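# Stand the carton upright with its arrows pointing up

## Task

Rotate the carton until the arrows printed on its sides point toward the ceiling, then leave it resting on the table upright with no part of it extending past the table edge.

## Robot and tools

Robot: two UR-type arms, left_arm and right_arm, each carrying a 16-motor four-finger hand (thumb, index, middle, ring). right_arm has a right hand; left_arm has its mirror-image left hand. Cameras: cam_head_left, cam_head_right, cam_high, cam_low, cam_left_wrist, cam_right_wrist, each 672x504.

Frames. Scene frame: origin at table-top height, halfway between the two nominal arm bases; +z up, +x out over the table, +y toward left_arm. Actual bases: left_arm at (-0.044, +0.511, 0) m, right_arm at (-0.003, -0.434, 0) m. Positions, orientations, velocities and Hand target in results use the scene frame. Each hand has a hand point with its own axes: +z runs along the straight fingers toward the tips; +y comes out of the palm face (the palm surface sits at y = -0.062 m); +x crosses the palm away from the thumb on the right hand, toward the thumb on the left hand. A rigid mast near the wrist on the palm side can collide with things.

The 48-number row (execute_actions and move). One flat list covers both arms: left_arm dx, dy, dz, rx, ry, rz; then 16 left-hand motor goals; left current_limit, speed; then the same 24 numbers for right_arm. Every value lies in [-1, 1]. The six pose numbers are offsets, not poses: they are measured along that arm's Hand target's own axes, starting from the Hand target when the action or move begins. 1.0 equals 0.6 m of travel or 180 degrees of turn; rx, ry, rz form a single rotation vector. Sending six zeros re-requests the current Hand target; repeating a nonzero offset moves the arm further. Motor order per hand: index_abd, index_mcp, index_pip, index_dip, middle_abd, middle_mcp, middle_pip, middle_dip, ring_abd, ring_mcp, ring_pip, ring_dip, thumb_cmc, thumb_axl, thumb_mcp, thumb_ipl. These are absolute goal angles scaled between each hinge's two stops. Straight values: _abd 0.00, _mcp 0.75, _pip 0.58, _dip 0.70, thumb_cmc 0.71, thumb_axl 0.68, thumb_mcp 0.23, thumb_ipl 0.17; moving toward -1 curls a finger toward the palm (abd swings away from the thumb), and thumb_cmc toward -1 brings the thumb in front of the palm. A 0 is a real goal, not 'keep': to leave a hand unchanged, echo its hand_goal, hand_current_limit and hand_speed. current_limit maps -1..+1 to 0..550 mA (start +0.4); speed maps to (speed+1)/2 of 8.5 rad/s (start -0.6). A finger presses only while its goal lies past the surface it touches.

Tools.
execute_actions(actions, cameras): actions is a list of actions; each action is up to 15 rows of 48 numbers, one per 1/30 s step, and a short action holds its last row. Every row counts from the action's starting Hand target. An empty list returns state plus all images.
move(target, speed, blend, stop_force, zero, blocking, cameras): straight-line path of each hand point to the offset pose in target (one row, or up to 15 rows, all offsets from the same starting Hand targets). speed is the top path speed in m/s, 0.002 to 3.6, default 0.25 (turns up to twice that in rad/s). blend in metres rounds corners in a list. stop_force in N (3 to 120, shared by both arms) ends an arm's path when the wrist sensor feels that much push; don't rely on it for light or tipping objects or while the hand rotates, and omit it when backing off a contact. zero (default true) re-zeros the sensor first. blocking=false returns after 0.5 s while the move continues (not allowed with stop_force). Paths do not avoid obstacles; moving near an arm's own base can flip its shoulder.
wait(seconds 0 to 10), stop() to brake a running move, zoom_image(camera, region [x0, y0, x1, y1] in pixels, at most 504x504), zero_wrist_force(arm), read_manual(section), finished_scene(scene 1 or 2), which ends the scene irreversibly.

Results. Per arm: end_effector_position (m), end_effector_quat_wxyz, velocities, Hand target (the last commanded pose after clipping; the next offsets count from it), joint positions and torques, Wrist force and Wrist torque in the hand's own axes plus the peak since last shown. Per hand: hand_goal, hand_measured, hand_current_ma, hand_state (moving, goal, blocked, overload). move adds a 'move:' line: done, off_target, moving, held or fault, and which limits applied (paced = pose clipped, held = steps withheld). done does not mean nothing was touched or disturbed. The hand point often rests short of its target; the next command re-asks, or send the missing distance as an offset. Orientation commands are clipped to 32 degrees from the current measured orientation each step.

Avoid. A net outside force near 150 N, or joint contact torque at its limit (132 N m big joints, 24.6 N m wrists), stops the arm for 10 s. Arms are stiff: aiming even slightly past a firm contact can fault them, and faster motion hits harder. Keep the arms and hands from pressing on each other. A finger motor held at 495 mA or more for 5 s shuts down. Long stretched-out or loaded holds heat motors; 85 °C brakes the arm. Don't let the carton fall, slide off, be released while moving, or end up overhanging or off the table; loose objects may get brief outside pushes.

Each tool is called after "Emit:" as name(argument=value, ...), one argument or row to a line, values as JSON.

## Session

Emit:
execute_actions(
  actions=[],
)

Scene clock: 0.00 s.
left_arm: end_effector_position=(+0.7134, +0.2896, +0.2682) hand_goal=(+0.000, +0.754, +0.576, +0.696, +0.000, +0.754, +0.576, +0.696, +0.000, +0.754, +0.576, +0.696, +0.714, +0.678, +0.226, +0.168) hand_measured=(+0.000, +0.754, +0.576, +0.696, +0.000, +0.754, +0.576, +0.696, +0.000, +0.754, +0.576, +0.696, +0.714, +0.678, +0.226, +0.168) hand_current_ma=(+0, +0, +0, +0, +0, +0, +0, +0, +0, +0, +0, +0, +0, +0, +0, +0) hand_state=(goal, goal, goal, goal, goal, goal, goal, goal, goal, goal, overload, goal, goal, goal, goal, goal) hand_current_limit=0.40 hand_speed=-0.60 end_effector_quat_wxyz=(+0.126, +0.365, +0.917, +0.096) | right_arm: end_effector_position=(+0.9067, -0.0265, +0.1751) hand_goal=(+0.000, +0.754, +0.576, +0.696, +0.000, +0.754, +0.576, +0.696, +0.000, +0.754, +0.576, +0.696, +0.714, +0.678, +0.226, +0.168) hand_measured=(+0.000, +0.754, +0.576, +0.696, +0.000, +0.754, +0.576, +0.696, +0.000, +0.754, +0.576, +0.696, +0.714, +0.678, +0.226, +0.168) hand_current_ma=(+0, +0, +0, +0, +0, +0, +0, +0, +0, +0, +0, +0, +0, +0, +0, +0) hand_state=(goal, goal, goal, goal, goal, goal, goal, goal, goal, goal, goal, goal, goal, goal, goal, goal) hand_current_limit=0.40 hand_speed=-0.60 end_effector_quat_wxyz=(-0.184, +0.666, +0.601, +0.401)
Joint positions: left_arm=[2.869 -2.144 -1.202 -1.092 1.732 -1.06] | right_arm=[0.245 -0.604 0.997 -2.588 -0.851 0.525]
Joint velocities: within noise
Joint torques (N m): no reading
Wrist force (N): no reading
Wrist torque (N m): no reading
Wrist force, peak (N): no reading
Hand target: left_arm +0.7134, +0.2896, +0.2682; +0.126, +0.365, +0.917, +0.096 | right_arm +0.9067, -0.0265, +0.1751; -0.184, +0.666, +0.601, +0.401
camera_calibration:
cam_left_wrist: T_world_to_cam=[[0.159803, -0.983991, -0.078894, 0.158633], [-0.862126, -0.178046, 0.474382, 0.497028], [-0.480834, -0.00779102, -0.876777, 0.705083], [0, 0, 0, 1]] pos_world=[0.742179, 0.250081, 0.394934]
cam_right_wrist: T_world_to_cam=[[0.650275, -0.633516, -0.419285, -0.505036], [-0.692864, -0.720918, 0.014694, 0.557255], [-0.311579, 0.280952, -0.907736, 0.575471], [0, 0, 0, 1]] pos_world=[0.89382, -0.0798934, 0.302434]

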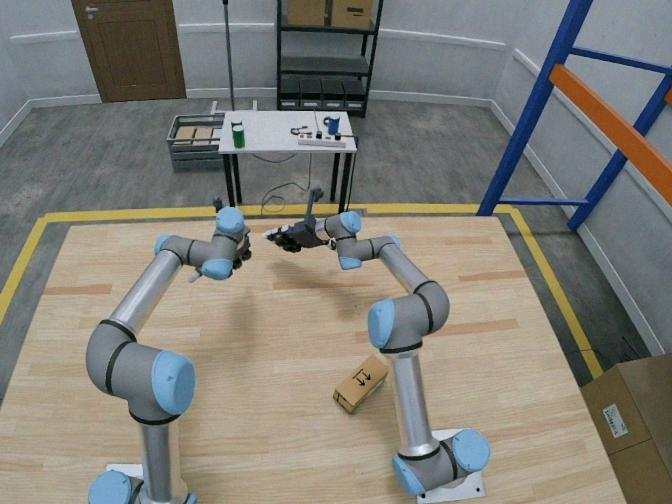

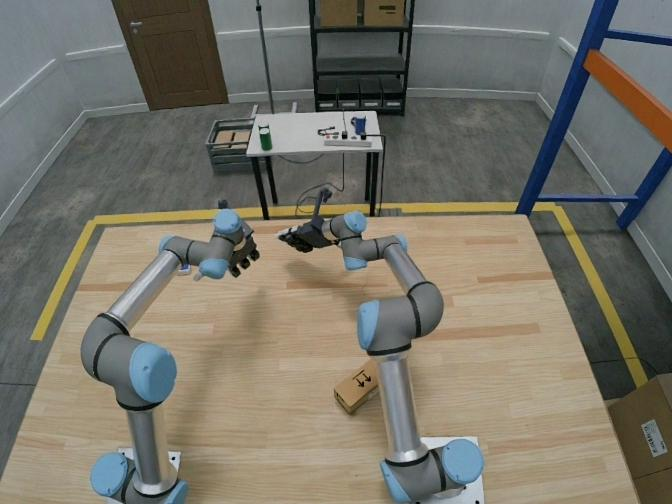

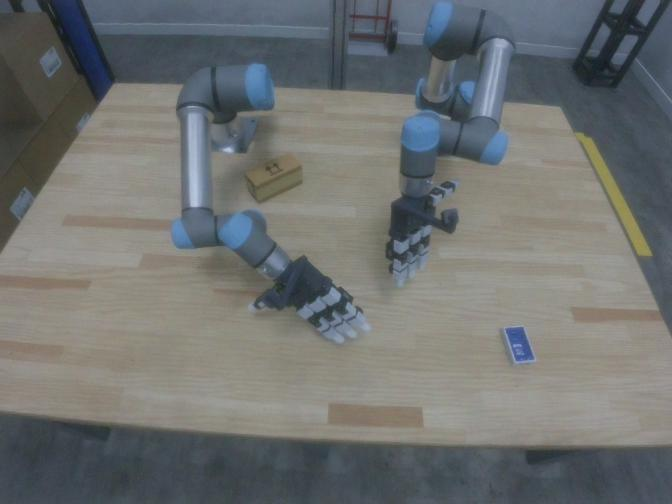

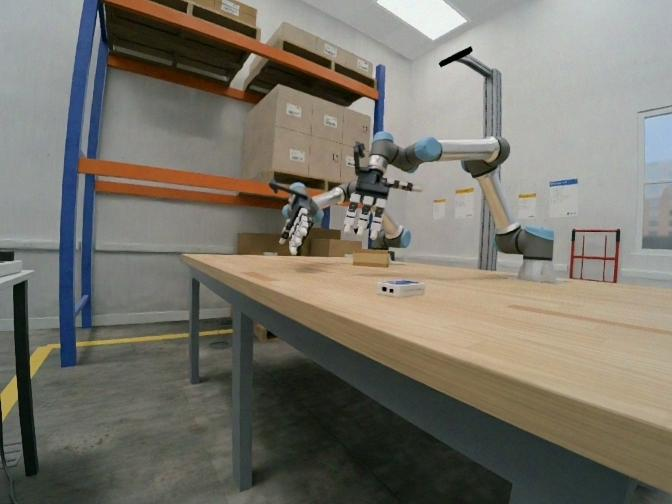

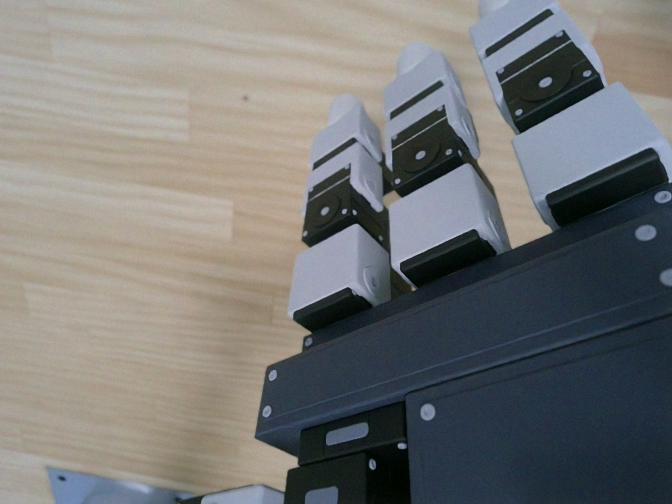

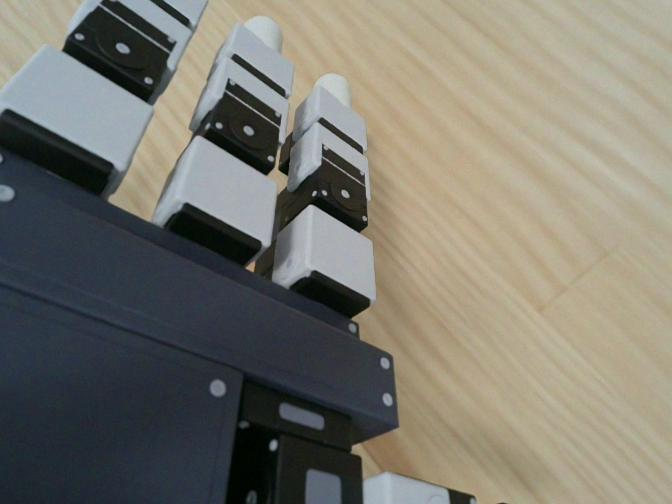

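Emit:
zoom_image(
  camera="cam_high",
  region=[230, 140, 320, 215],
)

Emit:
zoom_image(
  camera="cam_head_left",
  region=[315, 340, 405, 425],
)

Emit:
zoom_image(
  camera="cam_low",
  region=[330, 230, 410, 290],
)

Scaled by 5.600 from the camera's 672x504 image, which has a finer 960x720 frame.

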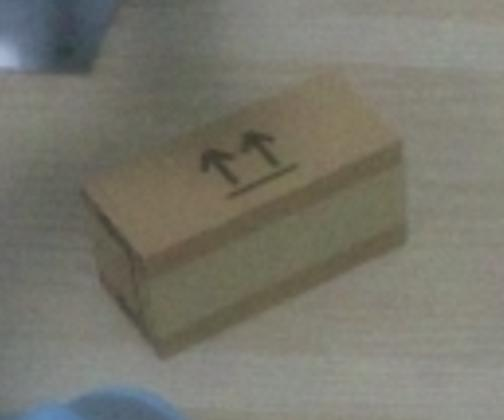

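Scaled by 5.600 from the camera's 672x504 image, which has a finer 960x720 frame.

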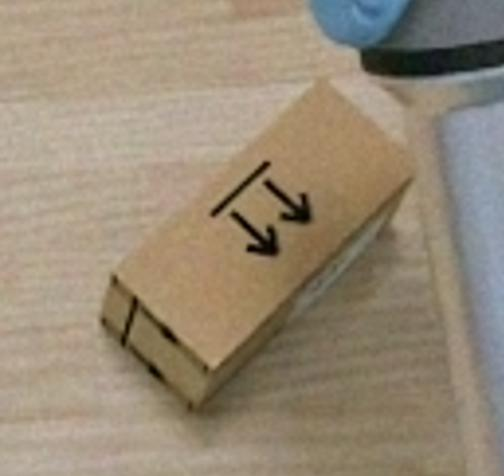

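Scaled by 6.300 from the camera's 672x504 image, which has a finer 960x720 frame.

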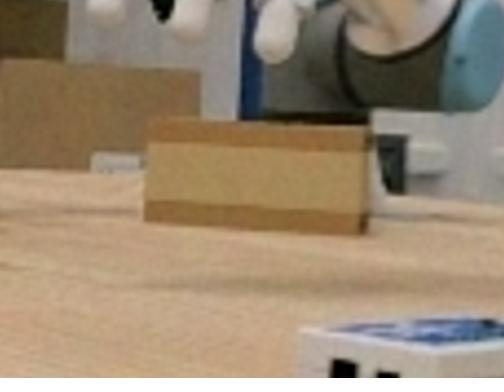

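Emit:
move(
  target=[0,0,0,0,0,0, 0,0.754,0.576,0.696,0,0.754,0.576,0.696,0,0.754,0.576,0.696,0.714,0.678,0.226,0.168,0.4,-0.6, -0.14,-0.4253,-0.5317,0.0693,-0.0644,0.0101, 0,0.822,0.285,-0.029,0,0.822,0.285,-0.029,0,0.754,0.576,0.696,-0.571,0.677,0.99,-0.643,0.4,-0.7],
  speed=0.35,
)

Emit:
move(
  target=[0,0,0,0,0,0, 0,0.754,0.576,0.696,0,0.754,0.576,0.696,0,0.754,0.576,0.696,0.714,0.678,0.226,0.168,0.4,-0.6, 0.0195,-0.4373,0.0107,0.1542,0.1271,-0.0664, 0,0.822,0.285,-0.029,0,0.822,0.285,-0.029,0,0.754,0.576,0.696,-0.571,0.677,0.99,-0.643,0.4,-0.7],
  speed=0.3,
  cameras=["cam_head_left","cam_high"],
)

Scene clock: 183.40 s.
left_arm: end_effector_position=(+0.7134, +0.2896, +0.2682) hand_goal=(+0.000, +0.754, +0.576, +0.696, +0.000, +0.754, +0.576, +0.696, +0.000, +0.754, +0.576, +0.696, +0.714, +0.678, +0.226, +0.168) hand_measured=(+0.000, +0.754, +0.576, +0.696, +0.000, +0.754, +0.576, +0.696, +0.000, +0.754, +0.576, +0.696, +0.714, +0.678, +0.224, +0.168) hand_current_ma=(+0, -3, +2, +0, +0, -3, +2, +0, +0, -3, +0, +0, +1, -3, -8, -1) hand_state=(goal, goal, goal, goal, goal, goal, goal, goal, goal, goal, overload, goal, goal, goal, goal, goal) hand_current_limit=0.40 hand_speed=-0.60 end_effector_quat_wxyz=(+0.126, +0.365, +0.917, +0.096) | right_arm: end_effector_position=(+0.5682, -0.2597, +0.2455) hand_goal=(+0.000, +0.822, +0.286, -0.028, +0.000, +0.822, +0.286, -0.028, +0.000, +0.754, +0.576, +0.696, -0.570, +0.678, +0.990, -0.642) hand_measured=(+0.000, +0.820, +0.290, -0.024, +0.000, +0.820, +0.290, -0.024, +0.000, +0.754, +0.576, +0.696, -0.558, +0.678, +0.986, -0.640) hand_current_ma=(+0, +0, +1, +1, +0, +0, +1, +1, +0, +0, +0, +0, +8, +0, -3, +0) hand_state=(goal, goal, goal, goal, goal, goal, goal, goal, goal, goal, goal, goal, goal, goal, goal, goal) hand_current_limit=0.40 hand_speed=-0.70 end_effector_quat_wxyz=(-0.200, +0.689, +0.646, +0.262)
Joint positions: left_arm=[2.869 -2.144 -1.202 -1.092 1.732 -1.06] | right_arm=[-0.098 -1.599 2.002 -1.976 -0.9 -0.098]
Joint torques (N m): left_arm=[1.06 48.28 22.09 3.01 0.54 0.02] | right_arm=[-8.91 -29.9 -10.81 -0.43 -1.34 -1.61]
Wrist force (N): left_arm=[-0.2 -0.2 0.2] | right_arm=[0.1 0.4 -0.4]
Wrist torque (N m): left_arm=[-0.05 0.03 -0.01] | right_arm=[0.09 -0.07 0.09]
Wrist force, peak (N): left_arm=[-0.5 0.0 0.0] | right_arm=[-0.8 -0.7 -1.3]
Hand target: left_arm +0.7134, +0.2896, +0.2682; +0.126, +0.365, +0.917, +0.096 | right_arm +0.5682, -0.2598, +0.2455; -0.200, +0.689, +0.646, +0.262
Off the commanded pose: left_arm 0.000 m, 0 deg | right_arm 0.000 m, 0 deg.
move: done

Scene clock: 185.23 s.
left_arm: end_effector_position=(+0.7134, +0.2896, +0.2682) hand_goal=(+0.000, +0.754, +0.576, +0.696, +0.000, +0.754, +0.576, +0.696, +0.000, +0.754, +0.576, +0.696, +0.714, +0.678, +0.226, +0.168) hand_measured=(+0.000, +0.754, +0.576, +0.696, +0.000, +0.754, +0.576, +0.696, +0.000, +0.754, +0.576, +0.696, +0.714, +0.678, +0.224, +0.168) hand_current_ma=(+0, -3, +2, +0, +0, -3, +2, +0, +0, -3, +0, +0, +1, -3, -8, -1) hand_state=(goal, goal, goal, goal, goal, goal, goal, goal, goal, goal, overload, goal, goal, goal, goal, goal) hand_current_limit=0.40 hand_speed=-0.60 end_effector_quat_wxyz=(+0.126, +0.365, +0.917, +0.096) | right_arm: end_effector_position=(+0.3084, -0.2240, +0.2311) hand_goal=(+0.000, +0.822, +0.286, -0.028, +0.000, +0.822, +0.286, -0.028, +0.000, +0.754, +0.576, +0.696, -0.570, +0.678, +0.990, -0.642) hand_measured=(+0.000, +0.820, +0.288, -0.026, +0.000, +0.820, +0.288, -0.024, +0.000, +0.754, +0.576, +0.696, -0.558, +0.678, +0.986, -0.640) hand_current_ma=(+0, +0, +1, +1, +0, +0, +1, +1, +0, +0, +0, +0, +8, +0, -3, +0) hand_state=(goal, goal, goal, goal, goal, goal, goal, goal, goal, goal, goal, goal, goal, goal, goal, goal) hand_current_limit=0.40 hand_speed=-0.70 end_effector_quat_wxyz=(-0.452, +0.487, +0.705, +0.249)
Joint positions: left_arm=[2.869 -2.144 -1.202 -1.092 1.732 -1.06] | right_arm=[-0.347 -1.9 2.202 -0.904 -0.968 -1.099]
Joint torques (N m): left_arm=[0.44 48.74 22.71 2.96 0.57 -0.04] | right_arm=[-9.46 -15.73 -10.07 1.76 -1.73 -1.92]
Wrist force (N): left_arm=[-0.1 -0.1 0.3] | right_arm=[-0.5 0.5 -0.5]
Wrist torque (N m): left_arm=[-0.04 0.01 0.00] | right_arm=[0.13 0.03 0.07]
Wrist force, peak (N): left_arm=[-0.4 -0.2 0.2] | right_arm=[-0.1 1.7 -0.2]
Hand target: left_arm +0.7134, +0.2896, +0.2682; +0.126, +0.365, +0.917, +0.096 | right_arm +0.3083, -0.2241, +0.2311; -0.452, +0.487, +0.705, +0.249
Off the commanded pose: left_arm 0.000 m, 0 deg | right_arm 0.000 m, 0 deg.
move: done
Images, in order (width x height): cam_head_left 672x504, cam_high 672x504.

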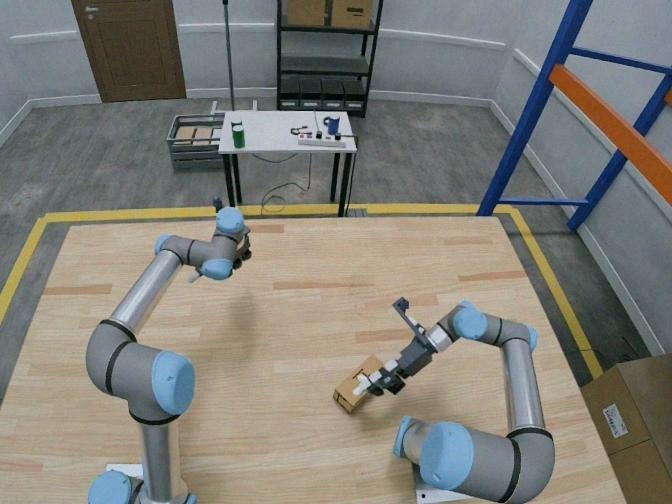

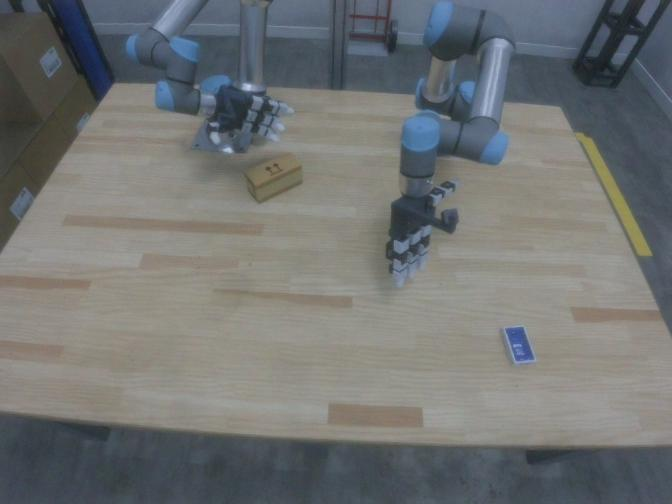

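Emit:
move(
  target=[0,0,0,0,0,0, 0,0.754,0.576,0.696,0,0.754,0.576,0.696,0,0.754,0.576,0.696,0.714,0.678,0.226,0.168,0.4,-0.6, -0.0567,-0.058,0.1228,0.0154,0.1537,-0.0336, 0,0.822,0.285,-0.029,0,0.822,0.285,-0.029,0,0.754,0.576,0.696,-0.571,0.677,0.99,-0.643,0.4,-0.7],
  speed=0.25,
  cameras=["cam_head_left","cam_head_right","cam_high","cam_low"],
)

Emit:
zoom_image(
  camera="cam_head_left",
  region=[310, 330, 420, 440],
)

Emit:
zoom_image(
  camera="cam_head_right",
  region=[310, 330, 420, 440],
)

Emit:
zoom_image(
  camera="cam_high",
  region=[210, 90, 320, 210],
)

Emit:
zoom_image(
  camera="cam_low",
  region=[320, 200, 410, 290],
)

Scene clock: 203.00 s.
left_arm: end_effector_position=(+0.7134, +0.2896, +0.2682) hand_goal=(+0.000, +0.754, +0.576, +0.696, +0.000, +0.754, +0.576, +0.696, +0.000, +0.754, +0.576, +0.696, +0.714, +0.678, +0.226, +0.168) hand_measured=(+0.000, +0.754, +0.576, +0.696, +0.000, +0.754, +0.576, +0.696, +0.000, +0.754, +0.576, +0.696, +0.714, +0.678, +0.224, +0.168) hand_current_ma=(+0, -3, +2, +0, +0, -3, +2, +0, +0, -3, +0, +0, +1, -3, -8, -1) hand_state=(goal, goal, goal, goal, goal, goal, goal, goal, goal, goal, overload, goal, goal, goal, goal, goal) hand_current_limit=0.40 hand_speed=-0.60 end_effector_quat_wxyz=(+0.126, +0.365, +0.917, +0.096) | right_arm: end_effector_position=(+0.2515, -0.1954, +0.1700) hand_goal=(+0.000, +0.822, +0.286, -0.028, +0.000, +0.822, +0.286, -0.028, +0.000, +0.754, +0.576, +0.696, -0.570, +0.678, +0.990, -0.642) hand_measured=(+0.002, +0.820, +0.288, -0.026, +0.002, +0.820, +0.288, -0.026, +0.002, +0.754, +0.576, +0.696, -0.558, +0.678, +0.988, -0.640) hand_current_ma=(+0, +0, +1, +1, +0, +0, +1, +1, +0, +0, +0, +0, +8, +0, -1, +0) hand_state=(goal, goal, goal, goal, goal, goal, goal, goal, goal, goal, goal, goal, goal, goal, goal, goal) hand_current_limit=0.40 hand_speed=-0.70 end_effector_quat_wxyz=(+0.605, -0.364, -0.606, -0.365)
Joint positions: left_arm=[2.869 -2.144 -1.202 -1.092 1.732 -1.06] | right_arm=[-0.431 -1.58 2.432 -0.852 -0.984 -1.571]
Joint torques (N m): left_arm=[0.97 48.97 22.74 3.03 0.67 0.02] | right_arm=[8.64 -0.42 -2 -0.23 -2.29 -1.8]
Wrist force (N): left_arm=[-0.2 0.2 0.1] | right_arm=[-0.3 0.2 -0.9]
Wrist torque (N m): left_arm=[0.00 0.02 -0.01] | right_arm=[0.06 0.15 0.06]
Wrist force, peak (N): left_arm=[-0.3 -0.3 0.3] | right_arm=[-0.8 0.7 -0.7]
Hand target: left_arm +0.7134, +0.2896, +0.2682; +0.126, +0.365, +0.917, +0.096 | right_arm +0.2515, -0.1954, +0.1699; +0.605, -0.364, -0.606, -0.365
Off the commanded pose: left_arm 0.000 m, 0 deg | right_arm 0.000 m, 0 deg.
move: done
Images, in order (width x height): cam_head_left 672x504, cam_head_right 672x504, cam_high 672x504, cam_low 672x504.

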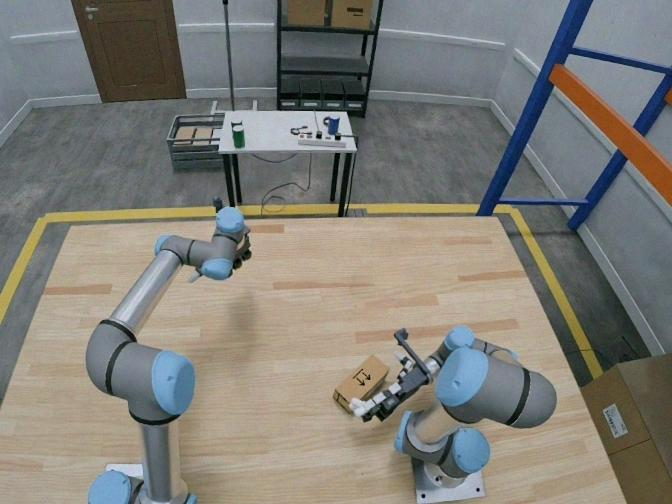

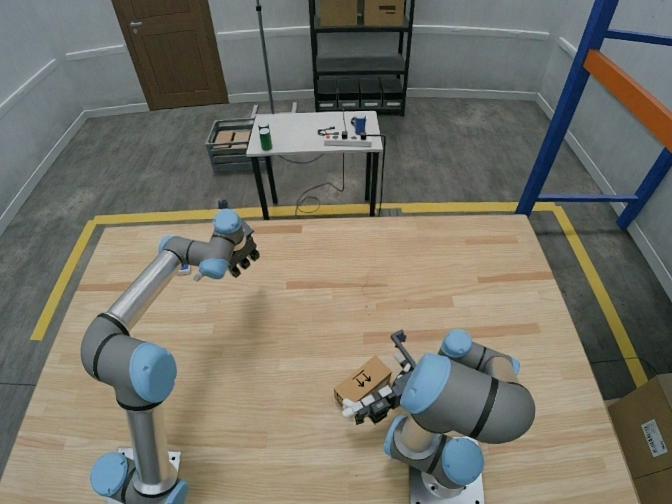

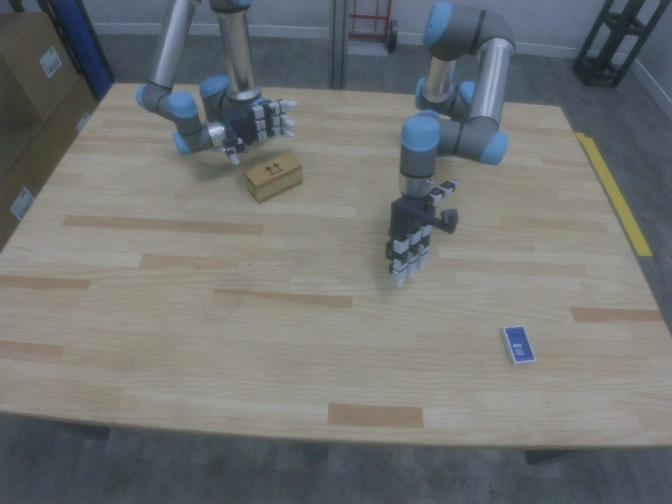

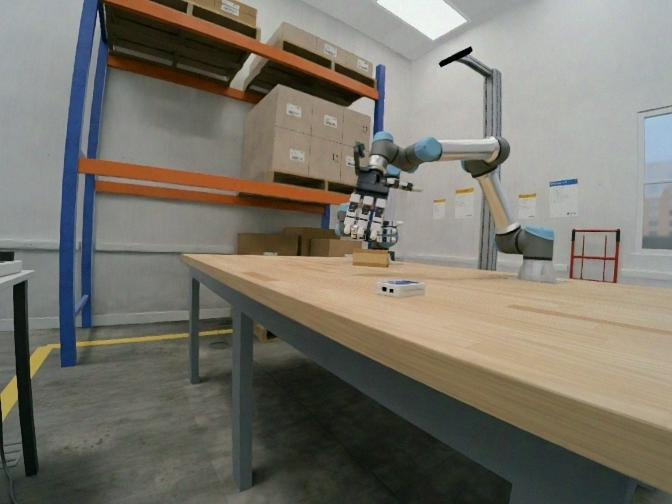

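Scaled by 4.582 from the camera's 672x504 image, which has a finer 960x720 frame.

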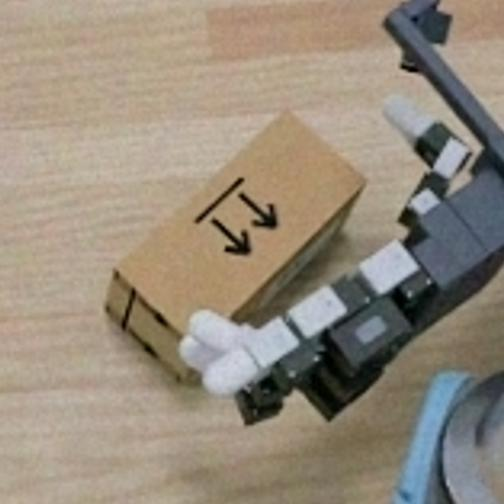

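Scaled by 4.582 from the camera's 672x504 image, which has a finer 960x720 frame.

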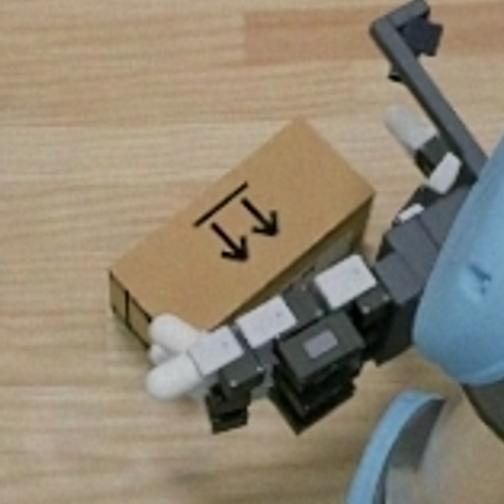

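Scaled by 4.200 from the camera's 672x504 image, which has a finer 960x720 frame.

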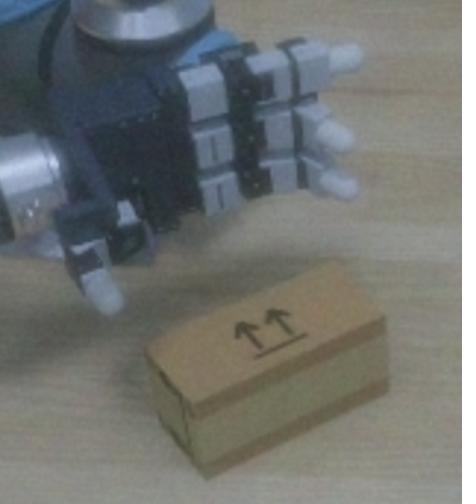

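Scaled by 5.600 from the camera's 672x504 image, which has a finer 960x720 frame.

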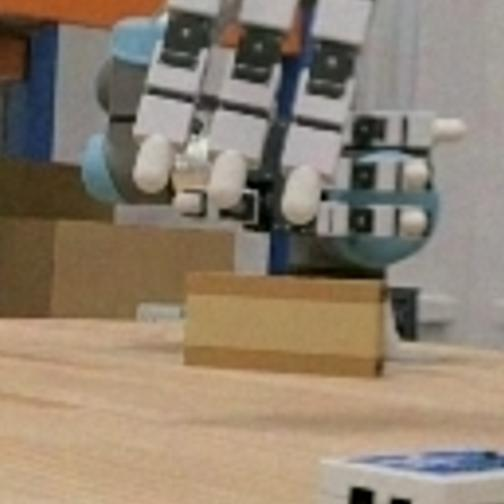

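Emit:
move(
  target=[0,0,0,0,0,0, 0,0.754,0.576,0.696,0,0.754,0.576,0.696,0,0.754,0.576,0.696,0.714,0.678,0.226,0.168,0.4,-0.6, -0.0583,0.0292,0.0123,0,0,0, 0,0.822,0.285,-0.029,0,0.822,0.285,-0.029,0,0.754,0.576,0.696,-0.571,0.677,0.99,-0.643,0.4,-0.7],
  speed=0.1,
  cameras=["cam_head_left","cam_head_right","cam_high","cam_low"],
)

Emit:
zoom_image(
  camera="cam_head_left",
  region=[325, 345, 405, 425],
)

Emit:
zoom_image(
  camera="cam_head_right",
  region=[325, 345, 405, 425],
)

Emit:
zoom_image(
  camera="cam_high",
  region=[225, 115, 315, 205],
)

Emit:
zoom_image(
  camera="cam_low",
  region=[340, 215, 410, 285],
)

Scene clock: 265.63 s.
left_arm: end_effector_position=(+0.7134, +0.2896, +0.2682) hand_goal=(+0.000, +0.754, +0.576, +0.696, +0.000, +0.754, +0.576, +0.696, +0.000, +0.754, +0.576, +0.696, +0.714, +0.678, +0.226, +0.168) hand_measured=(+0.000, +0.754, +0.576, +0.696, +0.000, +0.754, +0.576, +0.696, +0.000, +0.754, +0.576, +0.696, +0.714, +0.678, +0.224, +0.168) hand_current_ma=(+0, -3, +2, +0, +0, -3, +2, +0, +0, -3, +0, +0, +1, -3, -8, -1) hand_state=(goal, goal, goal, goal, goal, goal, goal, goal, goal, goal, overload, goal, goal, goal, goal, goal) hand_current_limit=0.40 hand_speed=-0.60 end_effector_quat_wxyz=(+0.126, +0.365, +0.917, +0.096) | right_arm: end_effector_position=(+0.2636, -0.1807, +0.1350) hand_goal=(+0.000, +0.822, +0.286, -0.028, +0.000, +0.822, +0.286, -0.028, +0.000, +0.754, +0.576, +0.696, -0.570, +0.678, +0.990, -0.642) hand_measured=(+0.002, +0.820, +0.288, -0.026, +0.002, +0.820, +0.288, -0.026, +0.002, +0.754, +0.576, +0.696, -0.558, +0.678, +0.988, -0.640) hand_current_ma=(+0, +0, +1, +1, +0, +0, +1, +1, +0, +0, +0, +0, +8, +0, -1, +0) hand_state=(goal, goal, goal, goal, goal, goal, goal, goal, goal, goal, goal, goal, goal, goal, goal, goal) hand_current_limit=0.40 hand_speed=-0.70 end_effector_quat_wxyz=(+0.605, -0.364, -0.606, -0.365)
Joint positions: left_arm=[2.869 -2.144 -1.202 -1.092 1.732 -1.06] | right_arm=[-0.361 -1.45 2.435 -0.986 -0.913 -1.571]
Joint torques (N m): left_arm=[0.92 49.55 22.84 3.18 0.72 -0.04] | right_arm=[9.12 -3.43 -22.06 -0.45 2.68 -1.8]
Wrist force (N): left_arm=[-0.2 -0.1 0.2] | right_arm=[-0.3 0.5 -1.0]
Wrist torque (N m): left_arm=[-0.03 0.01 0.00] | right_arm=[0.09 0.15 0.07]
Wrist force, peak (N): left_arm=[-0.3 -0.1 0.4] | right_arm=[-0.9 0.8 -0.7]
Hand target: left_arm +0.7134, +0.2896, +0.2682; +0.126, +0.365, +0.917, +0.096 | right_arm +0.2636, -0.1807, +0.1350; +0.605, -0.364, -0.606, -0.365
Off the commanded pose: left_arm 0.000 m, 0 deg | right_arm 0.000 m, 0 deg.
move: done
Images, in order (width x height): cam_head_left 672x504, cam_head_right 672x504, cam_high 672x504, cam_low 672x504.

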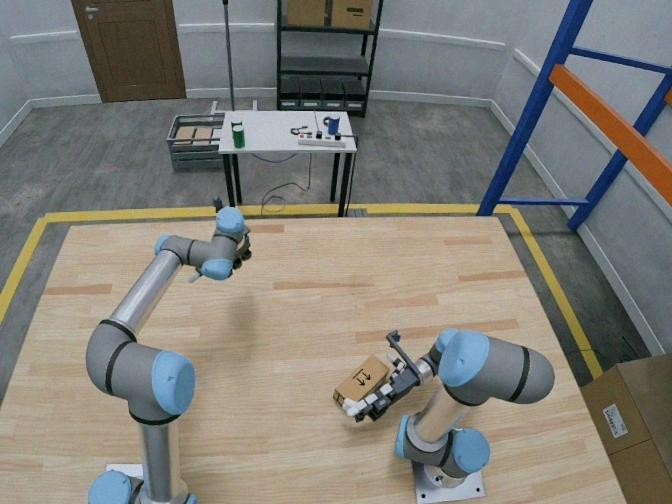

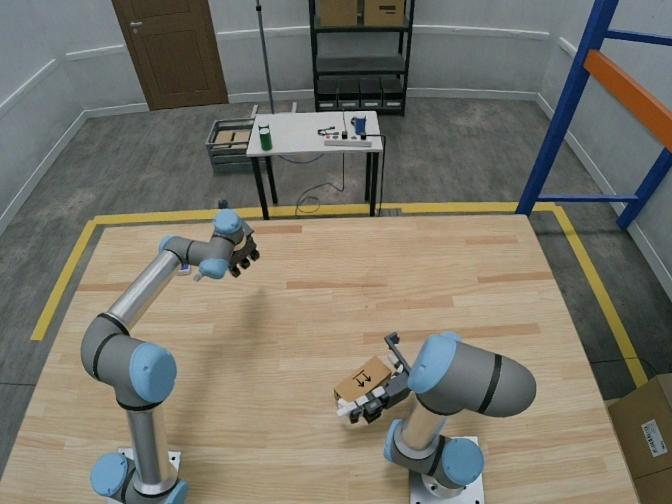

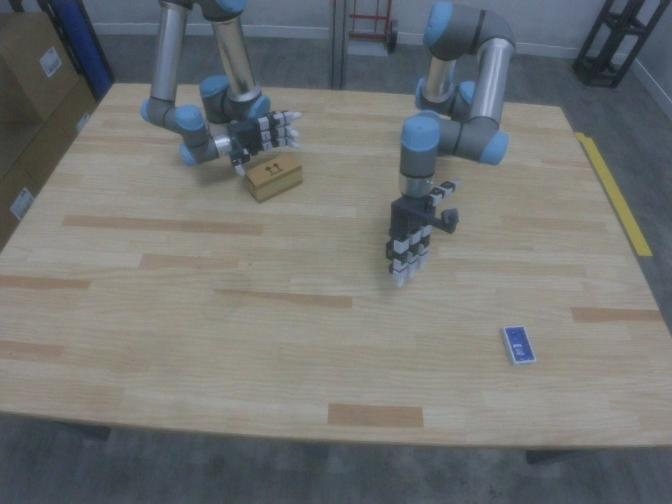

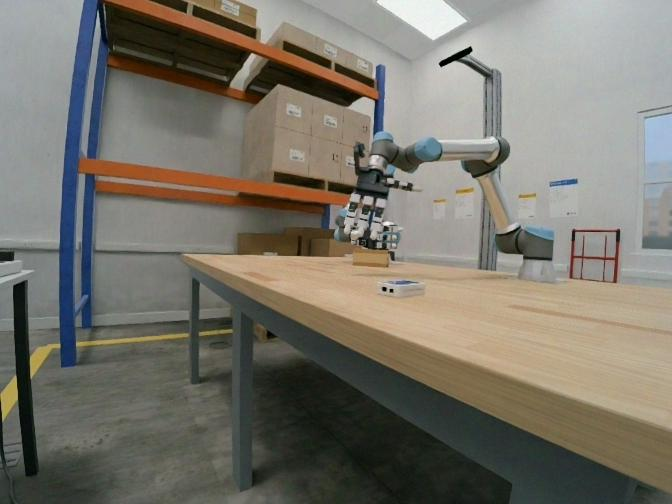

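Scaled by 6.300 from the camera's 672x504 image, which has a finer 960x720 frame.

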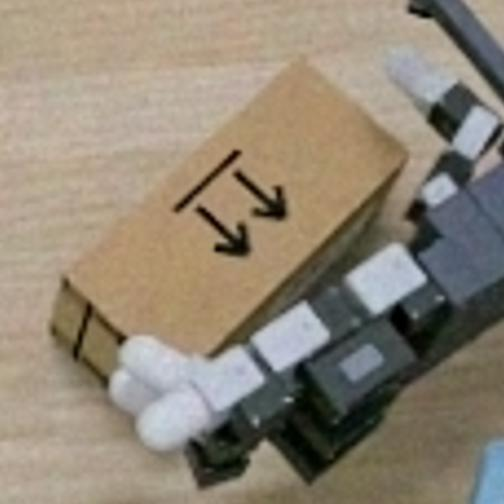

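Scaled by 6.300 from the camera's 672x504 image, which has a finer 960x720 frame.

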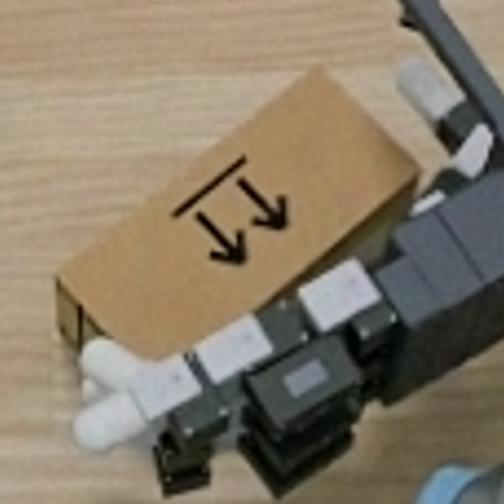

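Scaled by 5.600 from the camera's 672x504 image, which has a finer 960x720 frame.

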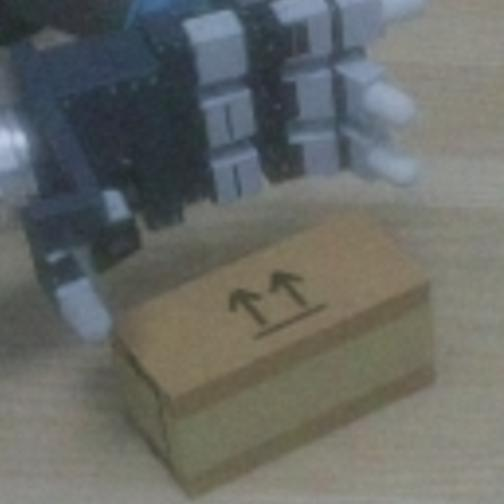

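Scaled by 7.200 from the camera's 672x504 image, which has a finer 960x720 frame.

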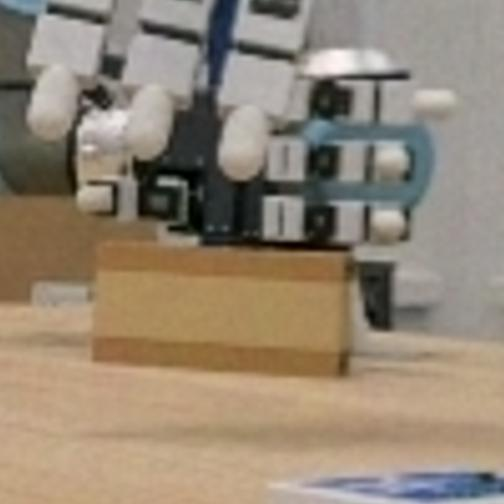

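Emit:
move(
  target=[0,0,0,0,0,0, 0,0.754,0.576,0.696,0,0.754,0.576,0.696,0,0.754,0.576,0.696,0.714,0.678,0.226,0.168,0.4,-0.6, -0.1383,0,-0.0033,0,0,0, 0,0.822,0.285,-0.029,0,0.822,0.285,-0.029,0,0.754,0.576,0.696,-0.571,0.677,0.99,-0.643,0.4,-0.7],
  speed=0.04,
  stop_force=6,
  cameras=["cam_head_left","cam_head_right","cam_high","cam_low"],
)

Emit:
zoom_image(
  camera="cam_head_left",
  region=[325, 345, 405, 425],
)

Emit:
zoom_image(
  camera="cam_high",
  region=[225, 115, 315, 205],
)

Emit:
zoom_image(
  camera="cam_low",
  region=[340, 215, 410, 285],
)

Scene clock: 296.17 s.
left_arm: end_effector_position=(+0.7134, +0.2896, +0.2682) hand_goal=(+0.000, +0.754, +0.576, +0.696, +0.000, +0.754, +0.576, +0.696, +0.000, +0.754, +0.576, +0.696, +0.714, +0.678, +0.226, +0.168) hand_measured=(+0.000, +0.754, +0.576, +0.696, +0.000, +0.754, +0.576, +0.696, +0.000, +0.754, +0.576, +0.696, +0.714, +0.678, +0.224, +0.168) hand_current_ma=(+0, -3, +2, +0, +0, -3, +2, +0, +0, -3, +0, +0, +1, -3, -8, -1) hand_state=(goal, goal, goal, goal, goal, goal, goal, goal, goal, goal, overload, goal, goal, goal, goal, goal) hand_current_limit=0.40 hand_speed=-0.60 end_effector_quat_wxyz=(+0.126, +0.365, +0.917, +0.096) | right_arm: end_effector_position=(+0.2646, -0.1824, +0.0520) hand_goal=(+0.000, +0.822, +0.286, -0.028, +0.000, +0.822, +0.286, -0.028, +0.000, +0.754, +0.576, +0.696, -0.570, +0.678, +0.990, -0.642) hand_measured=(+0.002, +0.820, +0.288, -0.026, +0.002, +0.820, +0.288, -0.026, +0.002, +0.754, +0.576, +0.696, -0.558, +0.678, +0.988, -0.640) hand_current_ma=(+0, +0, +1, +1, +0, +0, +1, +1, +0, +0, +0, +0, +8, +0, -1, +0) hand_state=(goal, goal, goal, goal, goal, goal, goal, goal, goal, goal, goal, goal, goal, goal, goal, goal) hand_current_limit=0.40 hand_speed=-0.70 end_effector_quat_wxyz=(+0.605, -0.364, -0.606, -0.365)
Joint positions: left_arm=[2.869 -2.144 -1.202 -1.092 1.732 -1.06] | right_arm=[-0.365 -1.166 2.474 -1.309 -0.917 -1.571]
Joint torques (N m): left_arm=[0.66 49.85 23.65 3.32 0.69 0.08] | right_arm=[-9.12 -8.72 6.6 -0.38 -2.35 -1.79]
Wrist force (N): left_arm=[-0.2 -0.1 0.0] | right_arm=[-0.2 0.4 -0.9]
Wrist torque (N m): left_arm=[-0.02 0.01 -0.01] | right_arm=[0.10 0.13 0.08]
Wrist force, peak (N): left_arm=[-0.4 -0.2 0.1] | right_arm=[-0.7 0.4 -1.2]
Hand target: left_arm +0.7134, +0.2896, +0.2682; +0.126, +0.365, +0.917, +0.096 | right_arm +0.2646, -0.1824, +0.0520; +0.605, -0.364, -0.606, -0.365
Off the commanded pose: left_arm 0.000 m, 0 deg | right_arm 0.000 m, 0 deg.
move: done
Images, in order (width x height): cam_head_left 672x504, cam_head_right 672x504, cam_high 672x504, cam_low 672x504.

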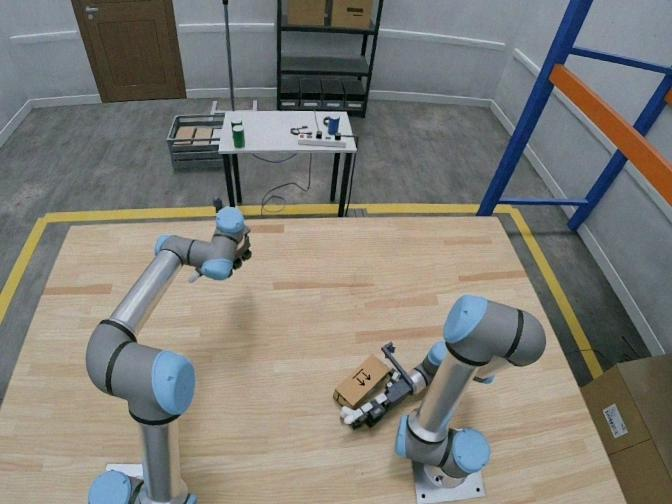

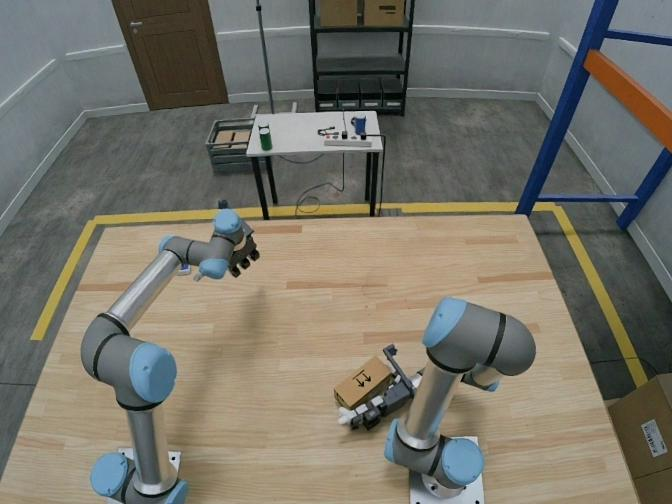

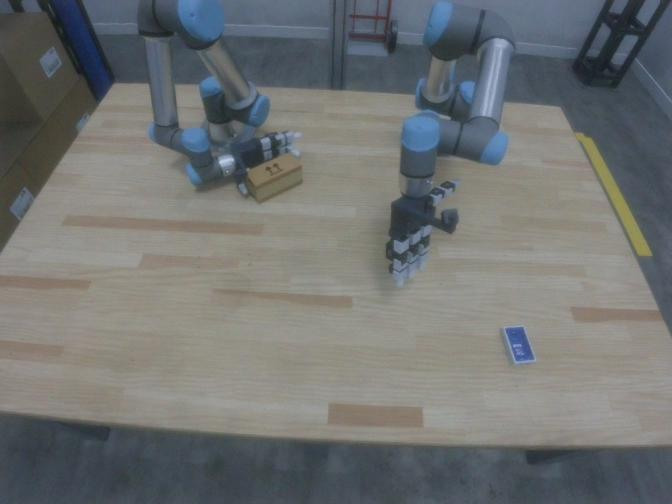

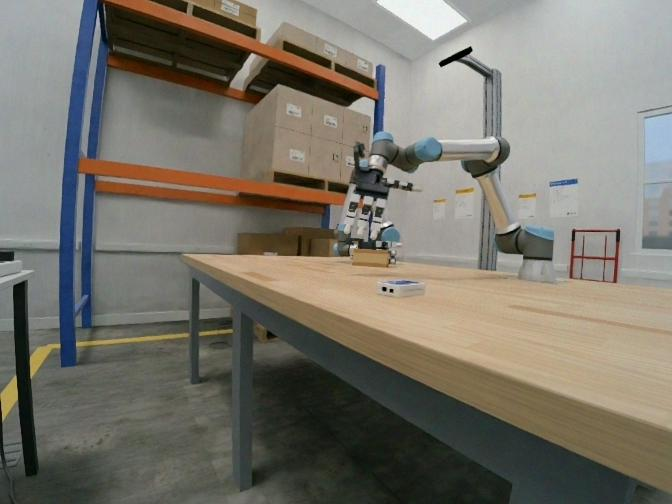

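Scaled by 6.300 from the camera's 672x504 image, which has a finer 960x720 frame.

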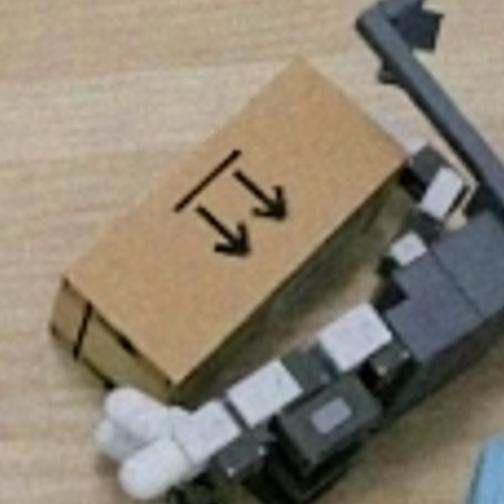

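Scaled by 5.600 from the camera's 672x504 image, which has a finer 960x720 frame.

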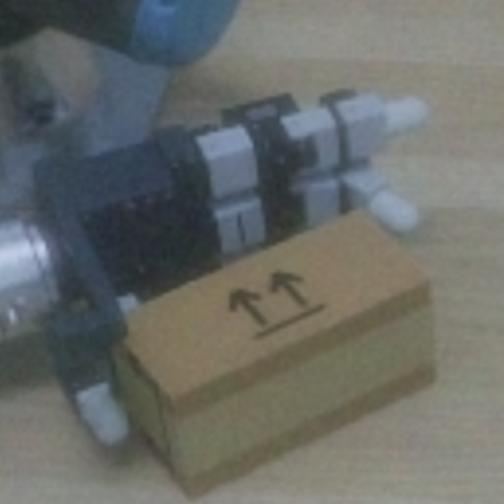

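Scaled by 7.200 from the camera's 672x504 image, which has a finer 960x720 frame.

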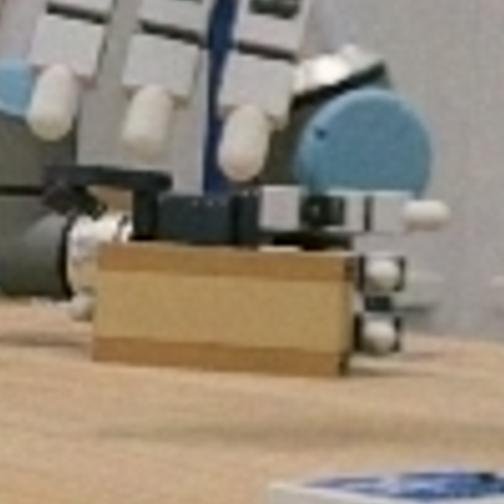

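Emit:
move(
  target=[0,0,0,0,0,0, 0,0.754,0.576,0.696,0,0.754,0.576,0.696,0,0.754,0.576,0.696,0.714,0.678,0.226,0.168,0.4,-0.6, 0,0,0,0,0,0, 0,0.534,0.275,-0.029,0,0.534,0.275,-0.029,0,0.754,0.576,0.696,-0.571,0.677,0.719,-0.7,0.6,-0.93],
  cameras=["cam_head_left","cam_high","cam_low"],
)

Emit:
zoom_image(
  camera="cam_head_left",
  region=[325, 345, 405, 425],
)

Emit:
zoom_image(
  camera="cam_high",
  region=[225, 115, 315, 205],
)

Emit:
zoom_image(
  camera="cam_low",
  region=[340, 215, 410, 285],
)

Scene clock: 316.63 s.
left_arm: end_effector_position=(+0.7134, +0.2896, +0.2682) hand_goal=(+0.000, +0.754, +0.576, +0.696, +0.000, +0.754, +0.576, +0.696, +0.000, +0.754, +0.576, +0.696, +0.714, +0.678, +0.226, +0.168) hand_measured=(+0.000, +0.754, +0.576, +0.696, +0.000, +0.754, +0.576, +0.696, +0.000, +0.754, +0.576, +0.696, +0.714, +0.678, +0.224, +0.168) hand_current_ma=(+0, -3, +2, +0, +0, -3, +2, +0, +0, -3, +0, +0, +1, -3, -8, -1) hand_state=(goal, goal, goal, goal, goal, goal, goal, goal, goal, goal, overload, goal, goal, goal, goal, goal) hand_current_limit=0.40 hand_speed=-0.60 end_effector_quat_wxyz=(+0.126, +0.365, +0.917, +0.096) | right_arm: end_effector_position=(+0.2646, -0.1824, +0.0520) hand_goal=(+0.000, +0.534, +0.276, -0.028, +0.000, +0.534, +0.276, -0.028, +0.000, +0.754, +0.576, +0.696, -0.570, +0.678, +0.720, -0.700) hand_measured=(+0.002, +0.636, +0.308, -0.016, +0.002, +0.636, +0.306, -0.014, +0.002, +0.754, +0.576, +0.696, -0.558, +0.678, +0.886, -0.646) hand_current_ma=(+0, +268, +37, +8, +0, +269, +34, +10, +0, +0, +0, +0, +8, +0, +440, +142) hand_state=(goal, blocked, blocked, goal, goal, blocked, blocked, goal, goal, goal, goal, goal, goal, goal, blocked, blocked) hand_current_limit=0.60 hand_speed=-0.93 end_effector_quat_wxyz=(+0.605, -0.364, -0.606, -0.365)
Joint positions: left_arm=[2.869 -2.144 -1.202 -1.092 1.732 -1.06] | right_arm=[-0.365 -1.166 2.474 -1.309 -0.917 -1.571]
Joint torques (N m): left_arm=[1.12 50.75 23.53 3.36 0.81 -0.02] | right_arm=[-7.19 -8.68 5.17 0.2 -1.24 -1.83]
Wrist force (N): left_arm=[-0.3 -0.1 0.2] | right_arm=[-0.3 -0.7 0.2]
Wrist torque (N m): left_arm=[-0.04 0.04 -0.02] | right_arm=[0.10 0.01 0.07]
Wrist force, peak (N): left_arm=[-0.3 0.0 0.4] | right_arm=[0.0 -0.1 -2.6]
Hand target: left_arm +0.7134, +0.2896, +0.2682; +0.126, +0.365, +0.917, +0.096 | right_arm +0.2646, -0.1824, +0.0520; +0.605, -0.364, -0.606, -0.365
Off the commanded pose: left_arm 0.000 m, 0 deg | right_arm 0.000 m, 0 deg.
move: done
Images, in order (width x height): cam_head_left 672x504, cam_high 672x504, cam_low 672x504.

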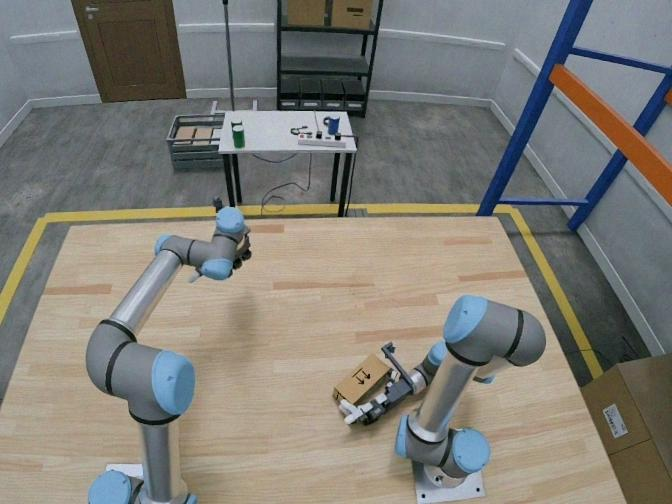

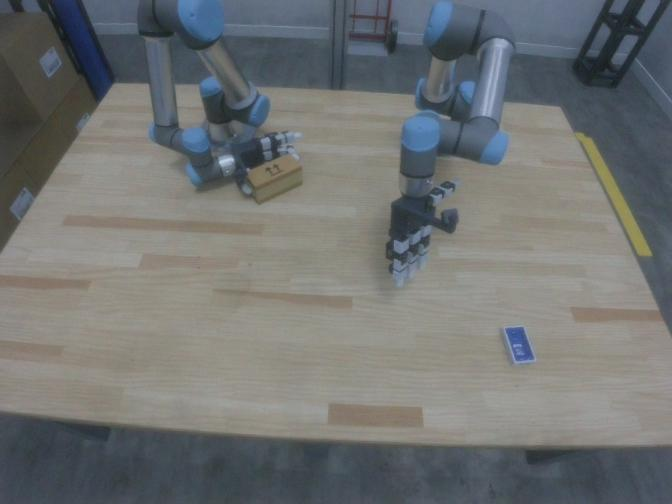

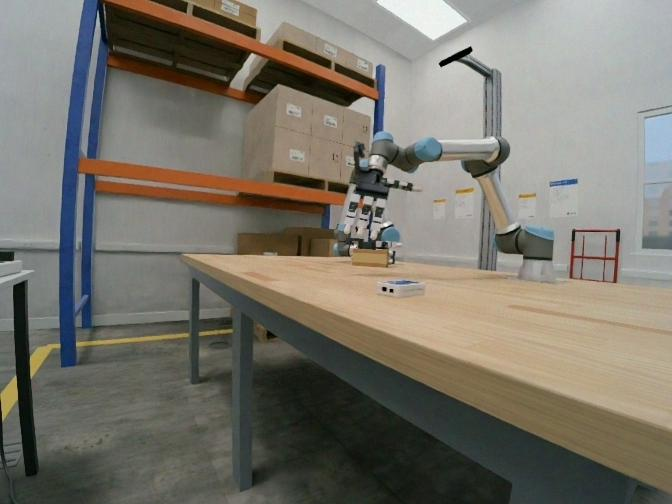

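Scaled by 6.300 from the camera's 672x504 image, which has a finer 960x720 frame.

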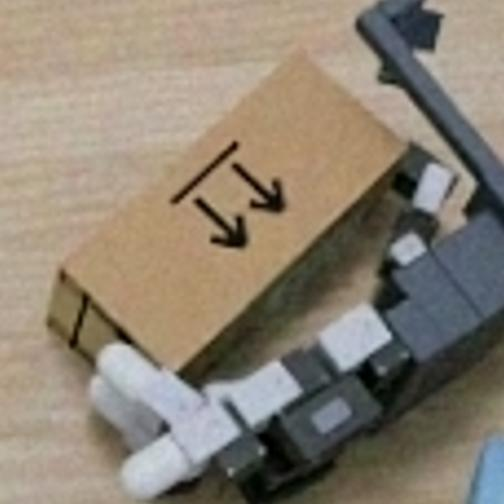

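Scaled by 5.600 from the camera's 672x504 image, which has a finer 960x720 frame.

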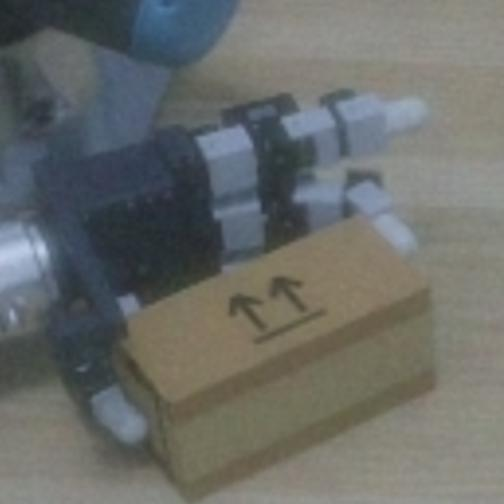

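Scaled by 7.200 from the camera's 672x504 image, which has a finer 960x720 frame.

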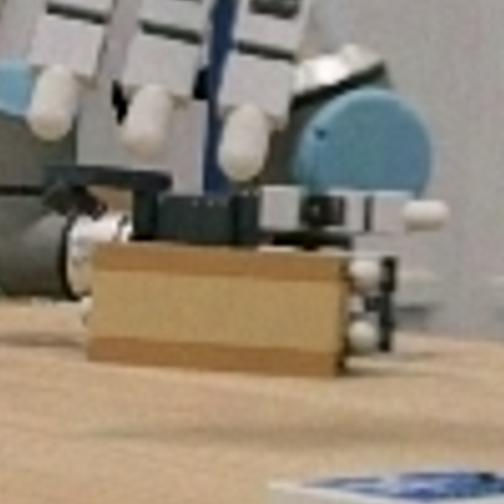

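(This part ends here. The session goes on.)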